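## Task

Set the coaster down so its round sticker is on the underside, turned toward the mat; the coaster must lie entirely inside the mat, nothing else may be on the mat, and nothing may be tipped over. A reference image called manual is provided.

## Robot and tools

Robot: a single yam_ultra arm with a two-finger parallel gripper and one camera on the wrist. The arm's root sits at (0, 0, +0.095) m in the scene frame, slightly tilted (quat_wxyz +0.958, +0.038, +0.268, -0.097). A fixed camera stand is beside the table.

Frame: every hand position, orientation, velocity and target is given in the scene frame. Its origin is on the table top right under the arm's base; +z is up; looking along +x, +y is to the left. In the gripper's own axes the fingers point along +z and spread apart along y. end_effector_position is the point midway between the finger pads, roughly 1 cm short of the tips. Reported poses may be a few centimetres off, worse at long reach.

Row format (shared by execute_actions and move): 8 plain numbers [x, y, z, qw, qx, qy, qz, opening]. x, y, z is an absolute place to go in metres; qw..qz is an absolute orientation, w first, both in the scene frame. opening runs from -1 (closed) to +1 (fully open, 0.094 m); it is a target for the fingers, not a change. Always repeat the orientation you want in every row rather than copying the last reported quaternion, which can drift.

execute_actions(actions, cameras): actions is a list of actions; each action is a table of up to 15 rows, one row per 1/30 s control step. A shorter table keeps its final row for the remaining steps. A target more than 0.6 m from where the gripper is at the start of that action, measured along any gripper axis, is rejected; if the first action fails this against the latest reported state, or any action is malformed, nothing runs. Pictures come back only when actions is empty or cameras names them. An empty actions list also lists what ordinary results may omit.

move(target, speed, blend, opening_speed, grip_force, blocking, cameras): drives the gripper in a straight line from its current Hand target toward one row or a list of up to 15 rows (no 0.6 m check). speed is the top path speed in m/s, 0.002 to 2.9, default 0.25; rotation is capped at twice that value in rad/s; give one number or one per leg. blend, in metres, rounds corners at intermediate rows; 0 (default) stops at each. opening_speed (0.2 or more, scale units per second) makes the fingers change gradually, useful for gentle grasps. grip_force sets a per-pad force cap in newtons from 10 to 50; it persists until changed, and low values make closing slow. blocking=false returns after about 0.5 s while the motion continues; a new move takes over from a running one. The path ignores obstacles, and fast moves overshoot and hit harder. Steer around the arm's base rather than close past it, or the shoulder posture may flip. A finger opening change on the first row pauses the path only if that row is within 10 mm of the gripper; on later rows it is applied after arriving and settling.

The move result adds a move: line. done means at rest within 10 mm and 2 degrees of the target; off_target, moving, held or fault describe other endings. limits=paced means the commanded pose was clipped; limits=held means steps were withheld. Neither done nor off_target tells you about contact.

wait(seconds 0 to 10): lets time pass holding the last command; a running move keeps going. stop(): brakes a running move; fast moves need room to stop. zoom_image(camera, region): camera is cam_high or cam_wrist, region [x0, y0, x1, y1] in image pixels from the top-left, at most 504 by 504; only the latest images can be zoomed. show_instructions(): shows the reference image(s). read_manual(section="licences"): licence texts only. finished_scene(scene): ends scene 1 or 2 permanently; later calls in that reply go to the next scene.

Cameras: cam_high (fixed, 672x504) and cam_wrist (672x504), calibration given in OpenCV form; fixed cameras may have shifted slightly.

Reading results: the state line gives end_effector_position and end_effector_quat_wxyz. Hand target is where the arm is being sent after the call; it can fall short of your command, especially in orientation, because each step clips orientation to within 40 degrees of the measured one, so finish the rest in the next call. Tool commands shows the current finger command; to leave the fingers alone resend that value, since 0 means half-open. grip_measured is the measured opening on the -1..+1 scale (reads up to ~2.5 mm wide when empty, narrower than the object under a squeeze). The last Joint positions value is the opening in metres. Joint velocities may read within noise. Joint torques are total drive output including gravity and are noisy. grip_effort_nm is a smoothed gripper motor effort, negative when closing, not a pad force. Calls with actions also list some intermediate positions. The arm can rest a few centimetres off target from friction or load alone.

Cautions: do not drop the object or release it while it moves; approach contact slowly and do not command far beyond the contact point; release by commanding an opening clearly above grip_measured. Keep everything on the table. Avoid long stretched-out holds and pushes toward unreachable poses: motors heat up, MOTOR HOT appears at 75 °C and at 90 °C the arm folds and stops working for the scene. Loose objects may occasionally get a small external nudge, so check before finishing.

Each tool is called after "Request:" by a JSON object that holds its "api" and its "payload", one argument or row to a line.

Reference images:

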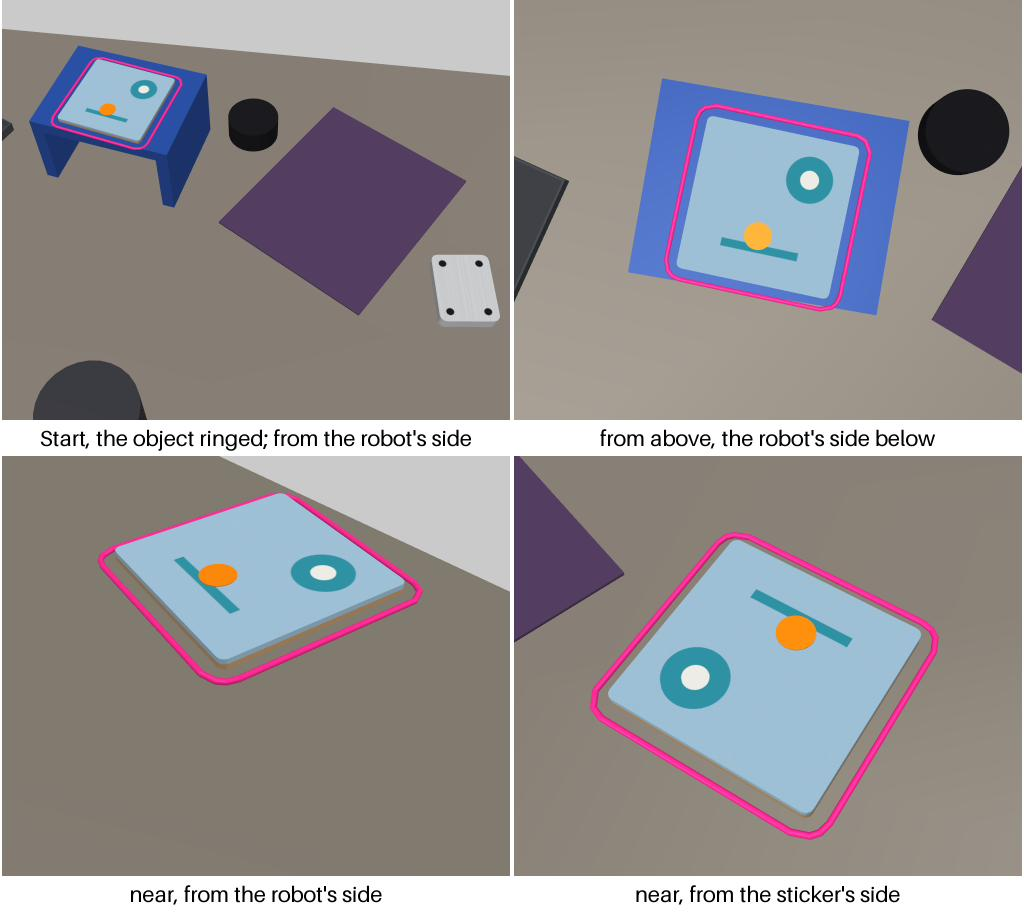

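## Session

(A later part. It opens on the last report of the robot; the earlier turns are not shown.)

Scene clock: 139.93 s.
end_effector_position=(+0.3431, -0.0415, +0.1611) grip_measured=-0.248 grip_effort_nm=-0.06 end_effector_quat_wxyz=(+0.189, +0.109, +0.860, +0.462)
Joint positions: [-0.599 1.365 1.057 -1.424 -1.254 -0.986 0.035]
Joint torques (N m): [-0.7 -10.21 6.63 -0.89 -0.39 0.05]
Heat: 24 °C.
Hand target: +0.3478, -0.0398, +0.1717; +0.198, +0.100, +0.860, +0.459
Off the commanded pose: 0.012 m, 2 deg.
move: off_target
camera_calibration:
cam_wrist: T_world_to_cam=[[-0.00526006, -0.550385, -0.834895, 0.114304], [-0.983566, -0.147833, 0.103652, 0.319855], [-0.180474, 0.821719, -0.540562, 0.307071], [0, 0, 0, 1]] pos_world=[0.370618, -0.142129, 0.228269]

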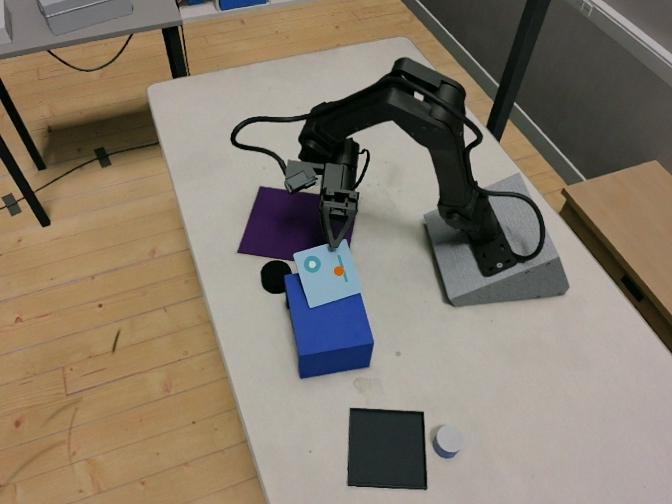

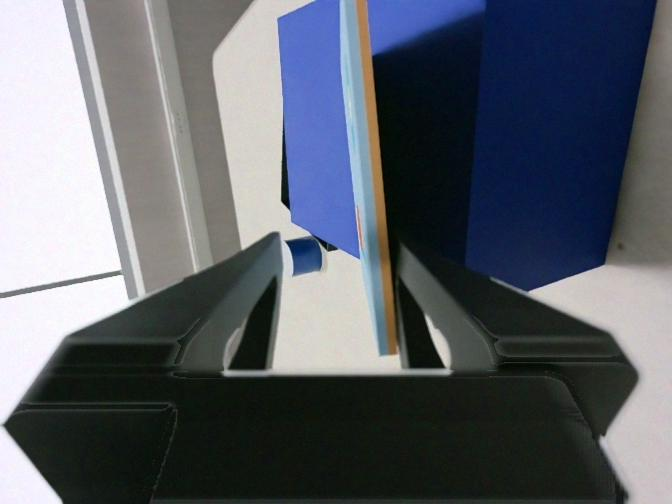

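Request:
{"api": "move", "payload": {
  "target": [
    [0.355,-0.027,0.166,0.1983,0.1001,0.8602,0.4589,-0.25],
    [0.355,-0.027,0.166,0.1983,0.1001,0.8602,0.4589,-1.0]
  ],
  "speed": 0.05,
  "opening_speed": 0.6,
  "grip_force": 45,
  "cameras": ["all"]
}}

Request:
{"api": "zoom_image", "payload": {
  "camera": "cam_high",
  "region": [265, 190, 395, 320]
}}

Scene clock: 146.53 s.
end_effector_position=(+0.3572, -0.0330, +0.1612) grip_measured=-0.876 grip_effort_nm=-0.90 end_effector_quat_wxyz=(+0.192, +0.106, +0.862, +0.458)
Joint positions: [-0.525 1.3 1.037 -1.22 -1.254 -0.737 0.006]
Joint torques (N m): [-0.29 -10.7 3.64 -0.25 -0.45 -0.01]
Heat: 25 °C.
Hand target: +0.3551, -0.0272, +0.1658; +0.198, +0.100, +0.860, +0.459
Off the commanded pose: 0.008 m, 1 deg.
grip_force (N): 45
move: done
camera_calibration:
cam_wrist: T_world_to_cam=[[0.000896795, -0.559675, -0.828711, 0.11563], [-0.984164, -0.14739, 0.098476, 0.336038], [-0.177259, 0.8155, -0.550945, 0.302973], [0, 0, 0, 1]] pos_world=[0.384317, -0.13283, 0.229653]

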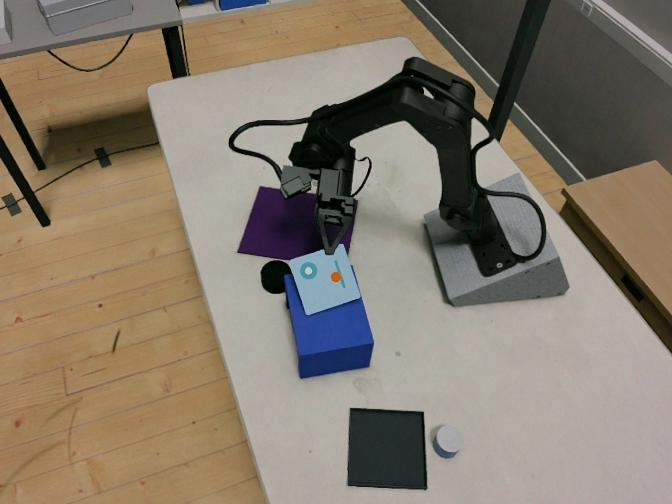

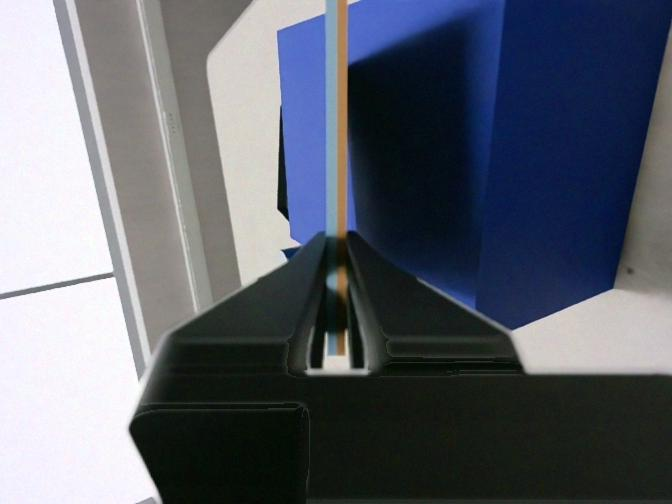

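Scaled by 3.877 from the camera's 672x504 image, which has a finer 960x720 frame.

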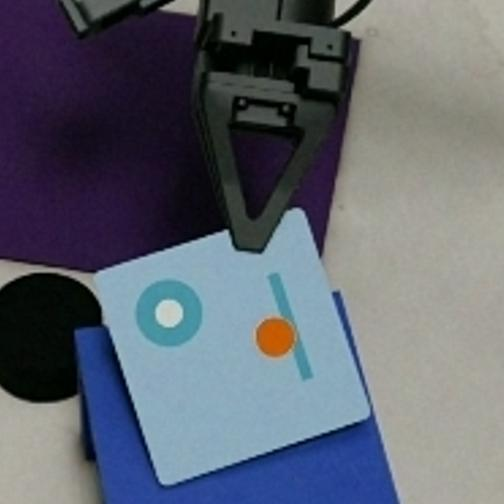

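Request:
{"api": "move", "payload": {
  "target": [
    [0.348,-0.06,0.25,0.1983,0.1001,0.8602,0.4589,-1.0],
    [0.41,-0.20,0.27,0.209,0.2527,0.943,-0.056,-1.0]
  ],
  "speed": [0.12,0.35],
  "blend": [0.02,0],
  "cameras": ["all"]
}}

Scene clock: 165.40 s.
end_effector_position=(+0.4043, -0.2011, +0.2559) grip_measured=-0.876 grip_effort_nm=-0.91 end_effector_quat_wxyz=(+0.192, +0.256, +0.946, -0.049)
Joint positions: [-0.538 1.162 1.591 -1.095 -0.292 -0.034 0.006]
Joint torques (N m): [-0.21 -9.46 9.74 1.16 0.04 0.11]
Heat: 26 °C.
Hand target: +0.4097, -0.1998, +0.2699; +0.209, +0.253, +0.943, -0.056
Off the commanded pose: 0.015 m, 2 deg.
grip_force (N): 45
move: off_target
camera_calibration:
cam_wrist: T_world_to_cam=[[-0.496401, -0.868084, -0.00405494, 0.0279799], [-0.847208, 0.483434, 0.220297, 0.388525], [-0.189276, 0.112791, -0.975424, 0.472759], [0, 0, 0, 1]] pos_world=[0.432533, -0.21686, 0.375664]

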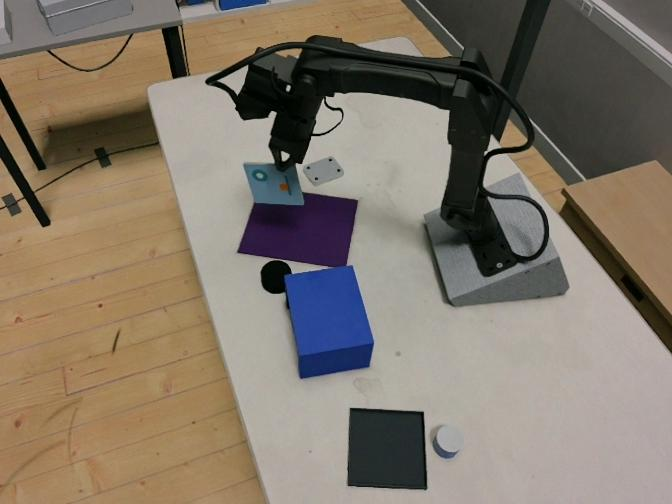

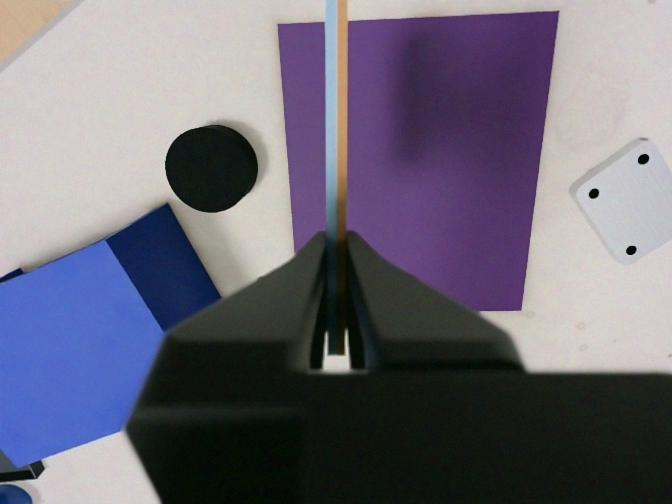

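Request:
{"api": "move", "payload": {
  "target": [
    [0.318,-0.213,0.155,0.25,-0.433,0.75,-0.433,-1.0]
  ],
  "speed": 0.35,
  "cameras": ["all"]
}}

Request:
{"api": "zoom_image", "payload": {
  "camera": "cam_high",
  "region": [215, 130, 385, 300]
}}

Scene clock: 171.83 s.
end_effector_position=(+0.3263, -0.2136, +0.1676) grip_measured=-0.876 grip_effort_nm=-0.91 end_effector_quat_wxyz=(+0.256, -0.434, +0.740, -0.445)
Joint positions: [-0.75 0.67 0.276 0.436 -0.465 -1.418 0.006]
Joint torques (N m): [-1.09 -1.88 5.04 2.11 0.02 0.01]
Heat: 26 °C.
Hand target: +0.3181, -0.2128, +0.1553; +0.250, -0.433, +0.750, -0.433
Off the commanded pose: 0.015 m, 2 deg.
grip_force (N): 45
move: off_target
camera_calibration:
cam_wrist: T_world_to_cam=[[0.420828, -0.22042, 0.879954, -0.331014], [-0.842257, -0.455206, 0.288775, 0.134344], [0.336909, -0.862672, -0.377214, -0.107031], [0, 0, 0, 1]] pos_world=[0.288512, -0.104141, 0.212108]

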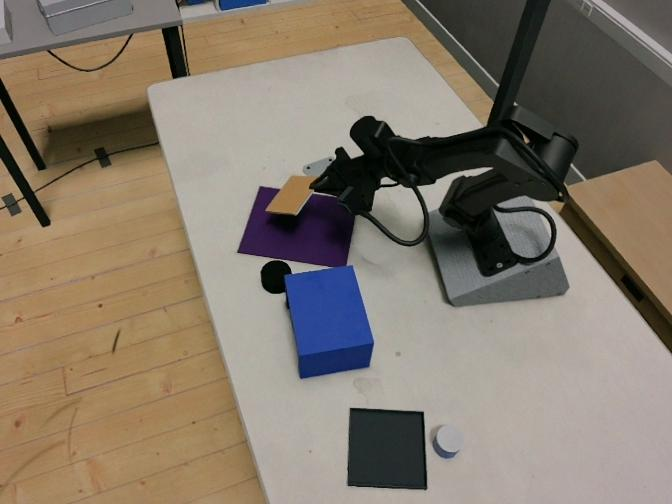

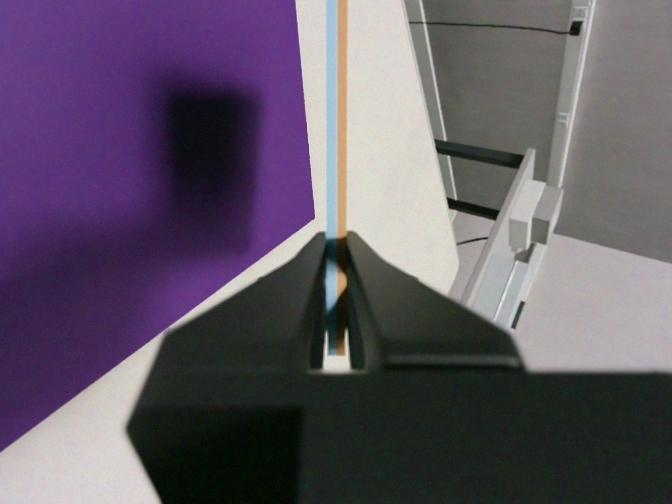

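Scaled by 2.965 from the camera's 672x504 image, which has a finer 960x720 frame.

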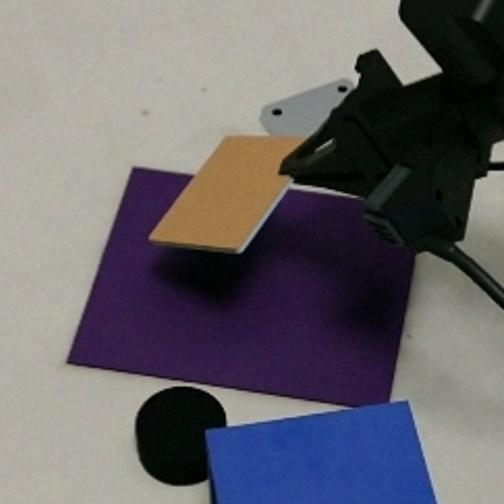

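Request:
{"api": "move", "payload": {
  "target": [
    [0.308,-0.183,0.13,0.25,-0.433,0.75,-0.433,-1.0],
    [0.308,-0.183,0.092,0.25,-0.433,0.75,-0.433,-1.0]
  ],
  "speed": [0.12,0.06],
  "blend": [0.01,0],
  "cameras": ["all"]
}}

Request:
{"api": "zoom_image", "payload": {
  "camera": "cam_high",
  "region": [215, 150, 385, 320]
}}

Scene clock: 178.00 s.
end_effector_position=(+0.3154, -0.1865, +0.1034) grip_measured=-0.877 grip_effort_nm=-0.91 end_effector_quat_wxyz=(+0.258, -0.432, +0.740, -0.446)
Joint positions: [-0.524 0.938 0.05 0.932 -0.239 -1.422 0.006]
Joint torques (N m): [0.17 -2.39 3.1 2.11 0.19 -0.04]
Heat: 25 °C.
Hand target: +0.3079, -0.1829, +0.0923; +0.250, -0.433, +0.750, -0.433
Off the commanded pose: 0.014 m, 2 deg.
grip_force (N): 45
move: off_target
camera_calibration:
cam_wrist: T_world_to_cam=[[0.414853, -0.22249, 0.882267, -0.262684], [-0.844749, -0.45446, 0.282605, 0.157653], [0.338078, -0.862533, -0.376483, -0.104624], [0, 0, 0, 1]] pos_world=[0.277523, -0.0770394, 0.147815]

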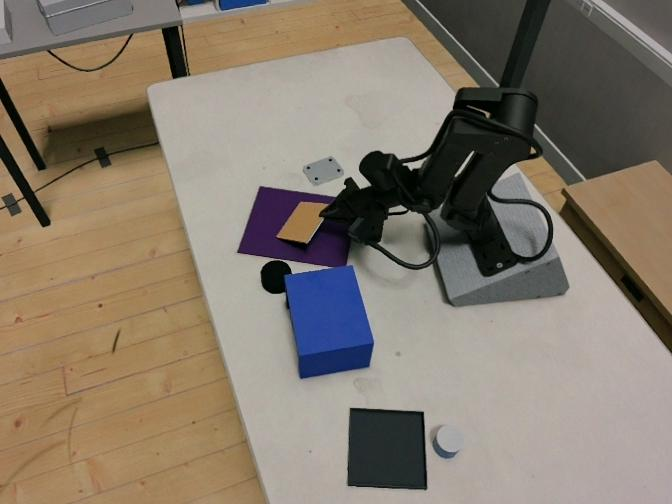

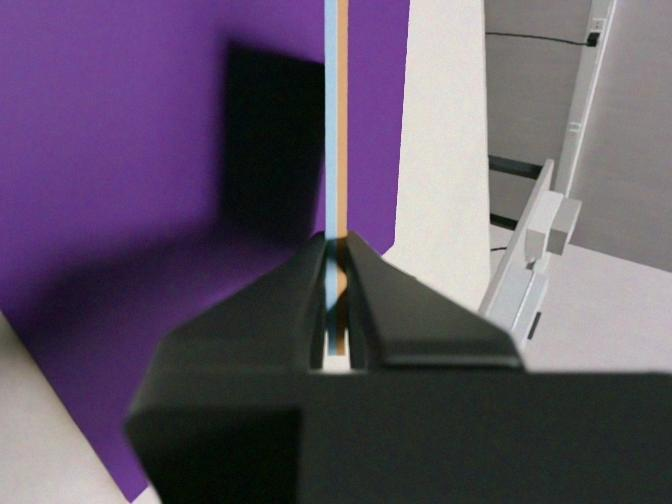

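Scaled by 2.965 from the camera's 672x504 image, which has a finer 960x720 frame.

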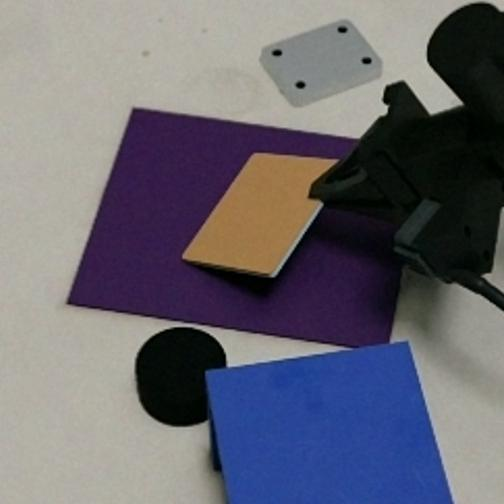

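Request:
{"api": "move", "payload": {
  "target": [
    [0.308,-0.183,0.062,0.25,-0.433,0.75,-0.433,-1.0]
  ],
  "speed": 0.05,
  "cameras": ["all"]
}}

Request:
{"api": "zoom_image", "payload": {
  "camera": "cam_high",
  "region": [255, 180, 385, 310]
}}

Scene clock: 182.03 s.
end_effector_position=(+0.3263, -0.1914, +0.0906) grip_measured=-0.877 grip_effort_nm=-0.91 end_effector_quat_wxyz=(+0.273, -0.427, +0.719, -0.476)
Joint positions: [-0.477 1.344 0.036 1.432 -0.184 -1.422 0.006]
Joint torques (N m): [-0.12 -3.08 0.43 1.49 0.08 -0.04]
Heat: 25 °C.
Hand target: +0.3101, -0.1840, +0.0628; +0.250, -0.433, +0.750, -0.433
Off the commanded pose: 0.035 m, 7 deg.
joint sent to its limit — joint 3 (elbow), lower limit, where the elbow is as bent as it goes. The joint targets still meet the commanded pose.
grip_force (N): 45
move: off_target
camera_calibration:
cam_wrist: T_world_to_cam=[[0.35941, -0.176413, 0.916353, -0.233292], [-0.857322, -0.450233, 0.249579, 0.176112], [0.368543, -0.875311, -0.313061, -0.135436], [0, 0, 0, 1]] pos_world=[0.284746, -0.080413, 0.127424]

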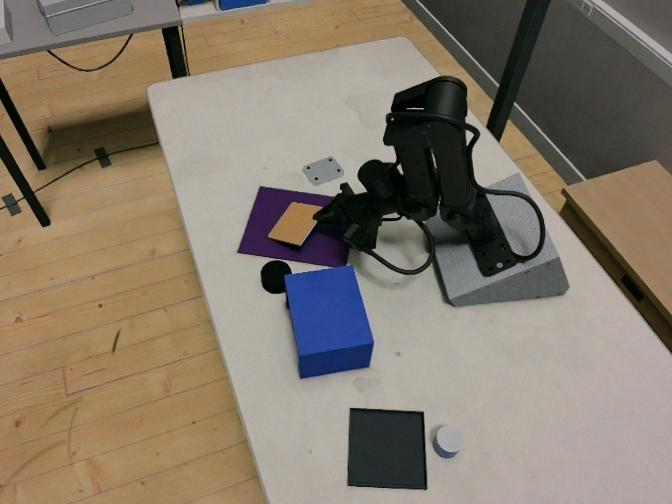

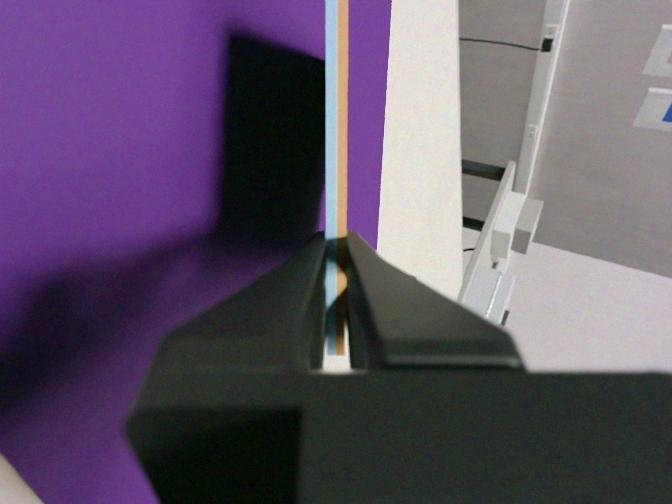

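Scaled by 3.877 from the camera's 672x504 image, which has a finer 960x720 frame.

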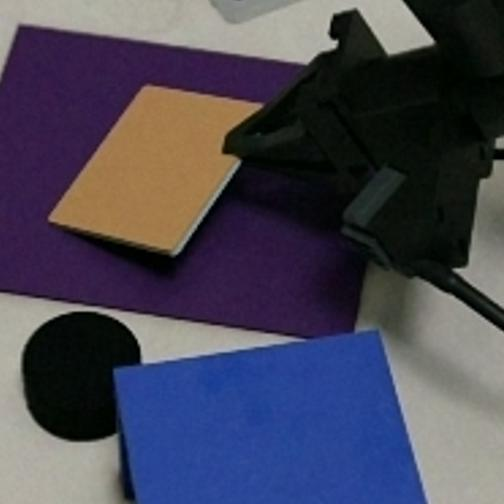

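Request:
{"api": "move", "payload": {
  "target": [
    [0.316,-0.187,0.066,0.25,-0.433,0.75,-0.433,-1.0],
    [0.316,-0.187,0.066,0.25,-0.433,0.75,-0.433,-0.55]
  ],
  "speed": 0.03,
  "opening_speed": 0.25,
  "cameras": ["all"]
}}

Request:
{"api": "zoom_image", "payload": {
  "camera": "cam_high",
  "region": [235, 180, 365, 310]
}}

Scene clock: 199.83 s.
end_effector_position=(+0.3163, -0.1886, +0.0711) grip_measured=-0.552 grip_effort_nm=0.12 end_effector_quat_wxyz=(+0.254, -0.430, +0.745, -0.443)
Joint positions: [-0.474 1.329 0.036 1.324 -0.184 -1.422 0.021]
Joint torques (N m): [-0.24 -5.2 2.54 1.81 0.11 0]
Heat: 25 °C.
Hand target: +0.3159, -0.1869, +0.0660; +0.250, -0.433, +0.750, -0.433
Off the commanded pose: 0.005 m, 1 deg.
grip_force (N): 45
move: done; target 2's new opening was sent with the hand 0.027 m and 6 deg from that target
camera_calibration:
cam_wrist: T_world_to_cam=[[0.42177, -0.231969, 0.876527, -0.238701], [-0.845763, -0.449078, 0.28812, 0.167567], [0.326794, -0.862855, -0.385599, -0.114754], [0, 0, 0, 1]] pos_world=[0.279899, -0.0791372, 0.116699]

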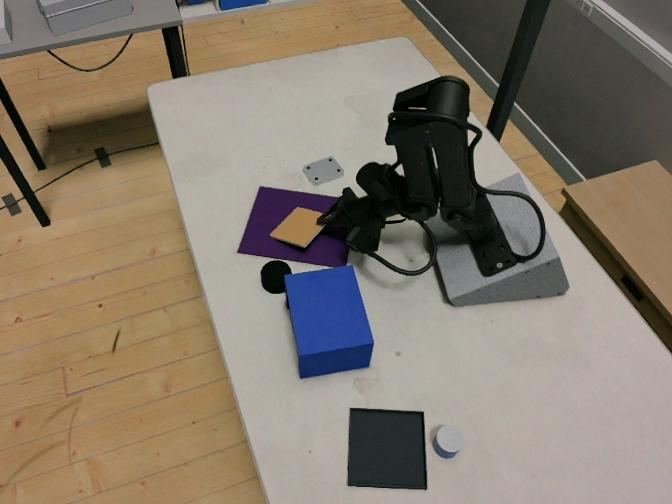

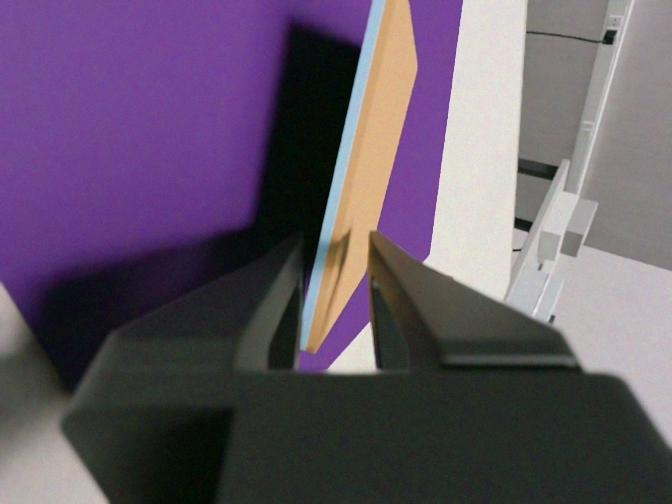

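Scaled by 3.877 from the camera's 672x504 image, which has a finer 960x720 frame.

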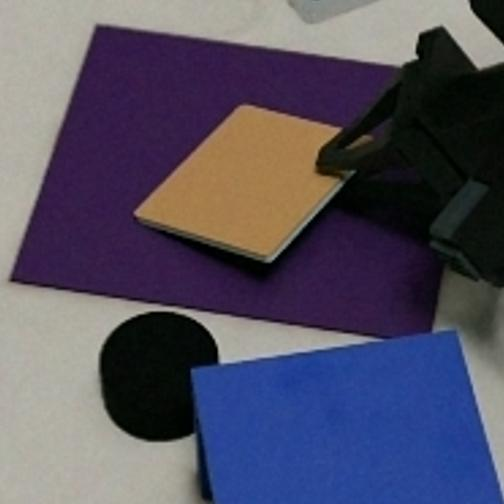

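Request:
{"api": "move", "payload": {
  "target": [
    [0.335,-0.199,0.050,0.25,-0.433,0.75,-0.433,-0.45]
  ],
  "speed": 0.04,
  "opening_speed": 0.25,
  "cameras": ["all"]
}}

Request:
{"api": "zoom_image", "payload": {
  "camera": "cam_high",
  "region": [235, 180, 365, 310]
}}

Scene clock: 203.60 s.
end_effector_position=(+0.3349, -0.1995, +0.0571) grip_measured=-0.452 grip_effort_nm=0.12 end_effector_quat_wxyz=(+0.254, -0.431, +0.746, -0.440)
Joint positions: [-0.449 1.474 0.125 1.374 -0.161 -1.422 0.026]
Joint torques (N m): [-0.47 -4.25 2.5 2.1 0.18 -0.03]
Heat: 26 °C.
Hand target: +0.3349, -0.1989, +0.0501; +0.250, -0.433, +0.750, -0.433
Off the commanded pose: 0.007 m, 1 deg.
grip_force (N): 45
move: done
camera_calibration:
cam_wrist: T_world_to_cam=[[0.424628, -0.235326, 0.87425, -0.238199], [-0.844447, -0.451172, 0.288709, 0.181562], [0.326497, -0.860852, -0.390301, -0.134854], [0, 0, 0, 1]] pos_world=[0.298494, -0.0902278, 0.103193]

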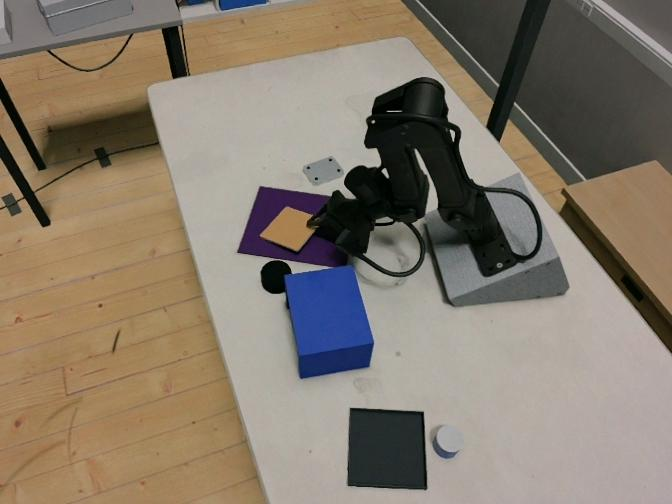

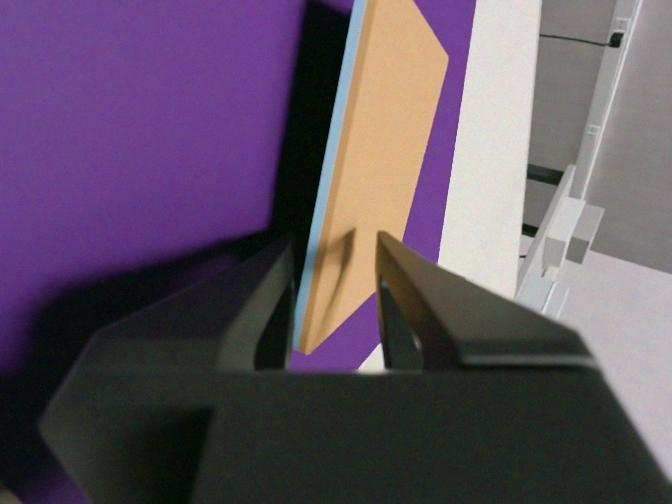

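Scaled by 3.877 from the camera's 672x504 image, which has a finer 960x720 frame.

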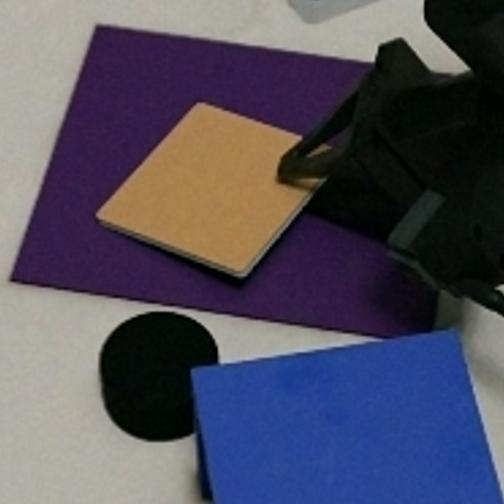

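Request:
{"api": "move", "payload": {
  "target": [
    [0.336,-0.199,0.030,0.25,-0.433,0.75,-0.433,-0.4]
  ],
  "speed": 0.04,
  "opening_speed": 0.25,
  "cameras": ["all"]
}}

Request:
{"api": "zoom_image", "payload": {
  "camera": "cam_high",
  "region": [235, 180, 365, 310]
}}

Scene clock: 207.07 s.
end_effector_position=(+0.3404, -0.2019, +0.0469) grip_measured=-0.402 grip_effort_nm=0.13 end_effector_quat_wxyz=(+0.261, -0.428, +0.736, -0.455)
Joint positions: [-0.427 1.657 0.146 1.574 -0.134 -1.422 0.028]
Joint torques (N m): [-0.34 -4.29 1.14 1.85 0.14 -0.05]
Heat: 26 °C.
Hand target: +0.3355, -0.1986, +0.0307; +0.250, -0.433, +0.750, -0.433
Off the commanded pose: 0.018 m, 3 deg.
grip_force (N): 45
move: off_target
camera_calibration:
cam_wrist: T_world_to_cam=[[0.398222, -0.214759, 0.891795, -0.219836], [-0.851926, -0.447009, 0.272772, 0.192079], [0.34006, -0.868367, -0.360968, -0.150185], [0, 0, 0, 1]] pos_world=[0.302253, -0.0917666, 0.0894427]

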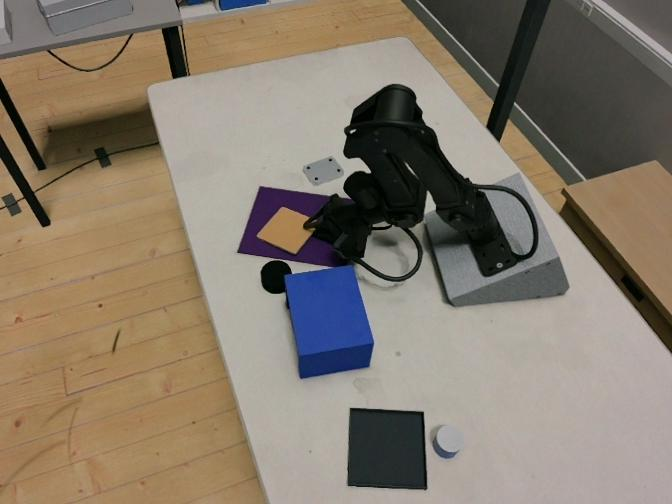

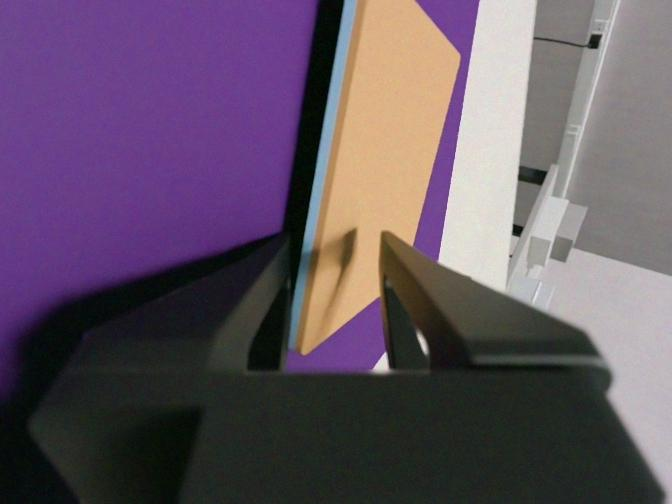

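Scaled by 3.877 from the camera's 672x504 image, which has a finer 960x720 frame.

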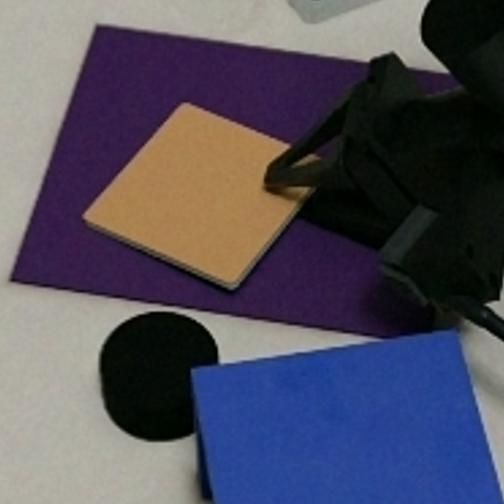

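Request:
{"api": "move", "payload": {
  "target": [
    [0.325,-0.193,0.043,0.2034,-0.4567,0.7911,-0.3522,-0.4],
    [0.290,-0.172,0.046,0.2034,-0.4567,0.7911,-0.3522,-0.4]
  ],
  "speed": 0.07,
  "blend": [0.005,0],
  "cameras": ["all"]
}}

Request:
{"api": "zoom_image", "payload": {
  "camera": "cam_high",
  "region": [235, 180, 365, 310]
}}

Scene clock: 225.67 s.
end_effector_position=(+0.2996, -0.1758, +0.0522) grip_measured=-0.402 grip_effort_nm=0.12 end_effector_quat_wxyz=(+0.212, -0.455, +0.783, -0.367)
Joint positions: [-0.477 1.057 0.077 0.812 -0.216 -1.465 0.028]
Joint torques (N m): [-1.31 -5.71 2.51 1.52 0 -0.06]
Heat: 26 °C.
Hand target: +0.2901, -0.1720, +0.0459; +0.204, -0.456, +0.791, -0.353
Off the commanded pose: 0.012 m, 2 deg.
grip_force (N): 45
move: off_target
camera_calibration:
cam_wrist: T_world_to_cam=[[0.563495, -0.310887, 0.765391, -0.262598], [-0.786263, -0.486128, 0.381406, 0.135367], [0.253504, -0.816719, -0.518369, -0.0684455], [0, 0, 0, 1]] pos_world=[0.271758, -0.0717333, 0.11388]

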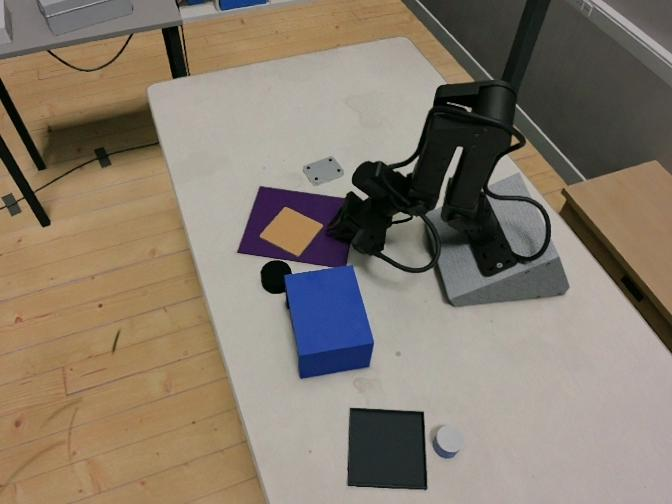

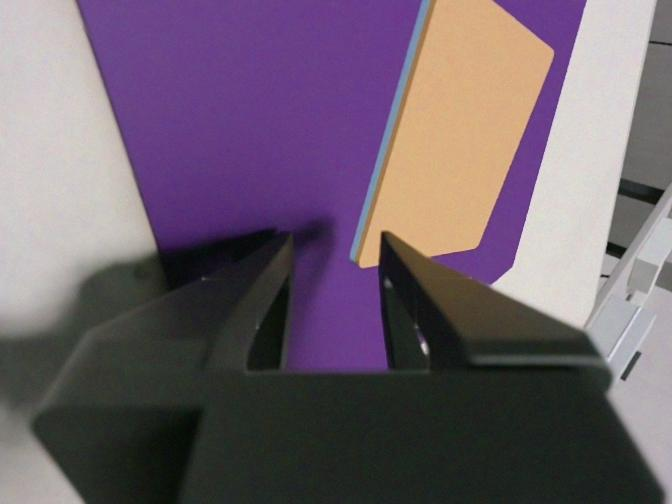

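Scaled by 3.877 from the camera's 672x504 image, which has a finer 960x720 frame.

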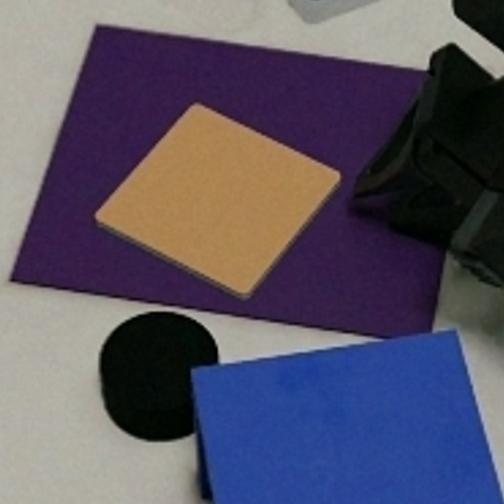

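Request:
{"api": "move", "payload": {
  "target": [
    [0.275,-0.163,0.09,0.2034,-0.4567,0.7911,-0.3522,-0.4],
    [0.27,-0.16,0.20,0.2034,-0.4567,0.7911,-0.3522,-0.4]
  ],
  "speed": 0.2,
  "blend": [0.02,0],
  "cameras": ["cam_high"]
}}

Scene clock: 229.93 s.
end_effector_position=(+0.2680, -0.1629, +0.1943) grip_measured=-0.402 grip_effort_nm=0.11 end_effector_quat_wxyz=(+0.201, -0.457, +0.790, -0.357)
Joint positions: [-1.114 0.28 0.467 -0.479 -0.83 -1.648 0.028]
Joint torques (N m): [-0.02 0.7 9.7 1.31 -0.21 -0.06]
Heat: 26 °C.
Hand target: +0.2702, -0.1601, +0.1997; +0.203, -0.456, +0.791, -0.353
Off the commanded pose: 0.007 m, 1 deg.
grip_force (N): 45
move: done
Images, in order (width x height): cam_high 672x504.

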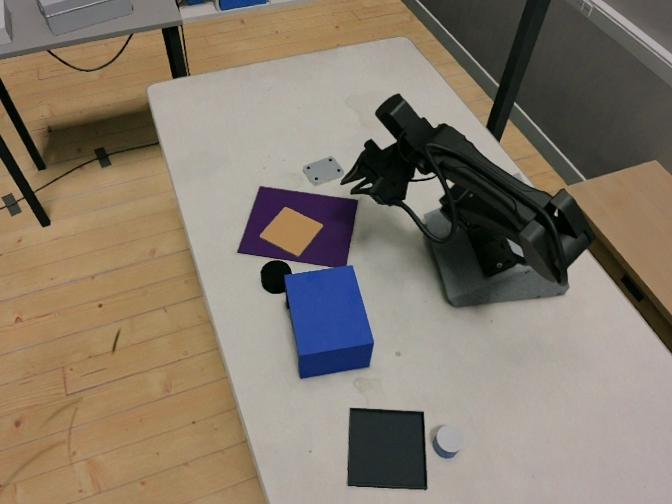

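Request:
{"api": "finished_scene", "payload": {
  "scene": 2
}}

The scene is finished: the task was done.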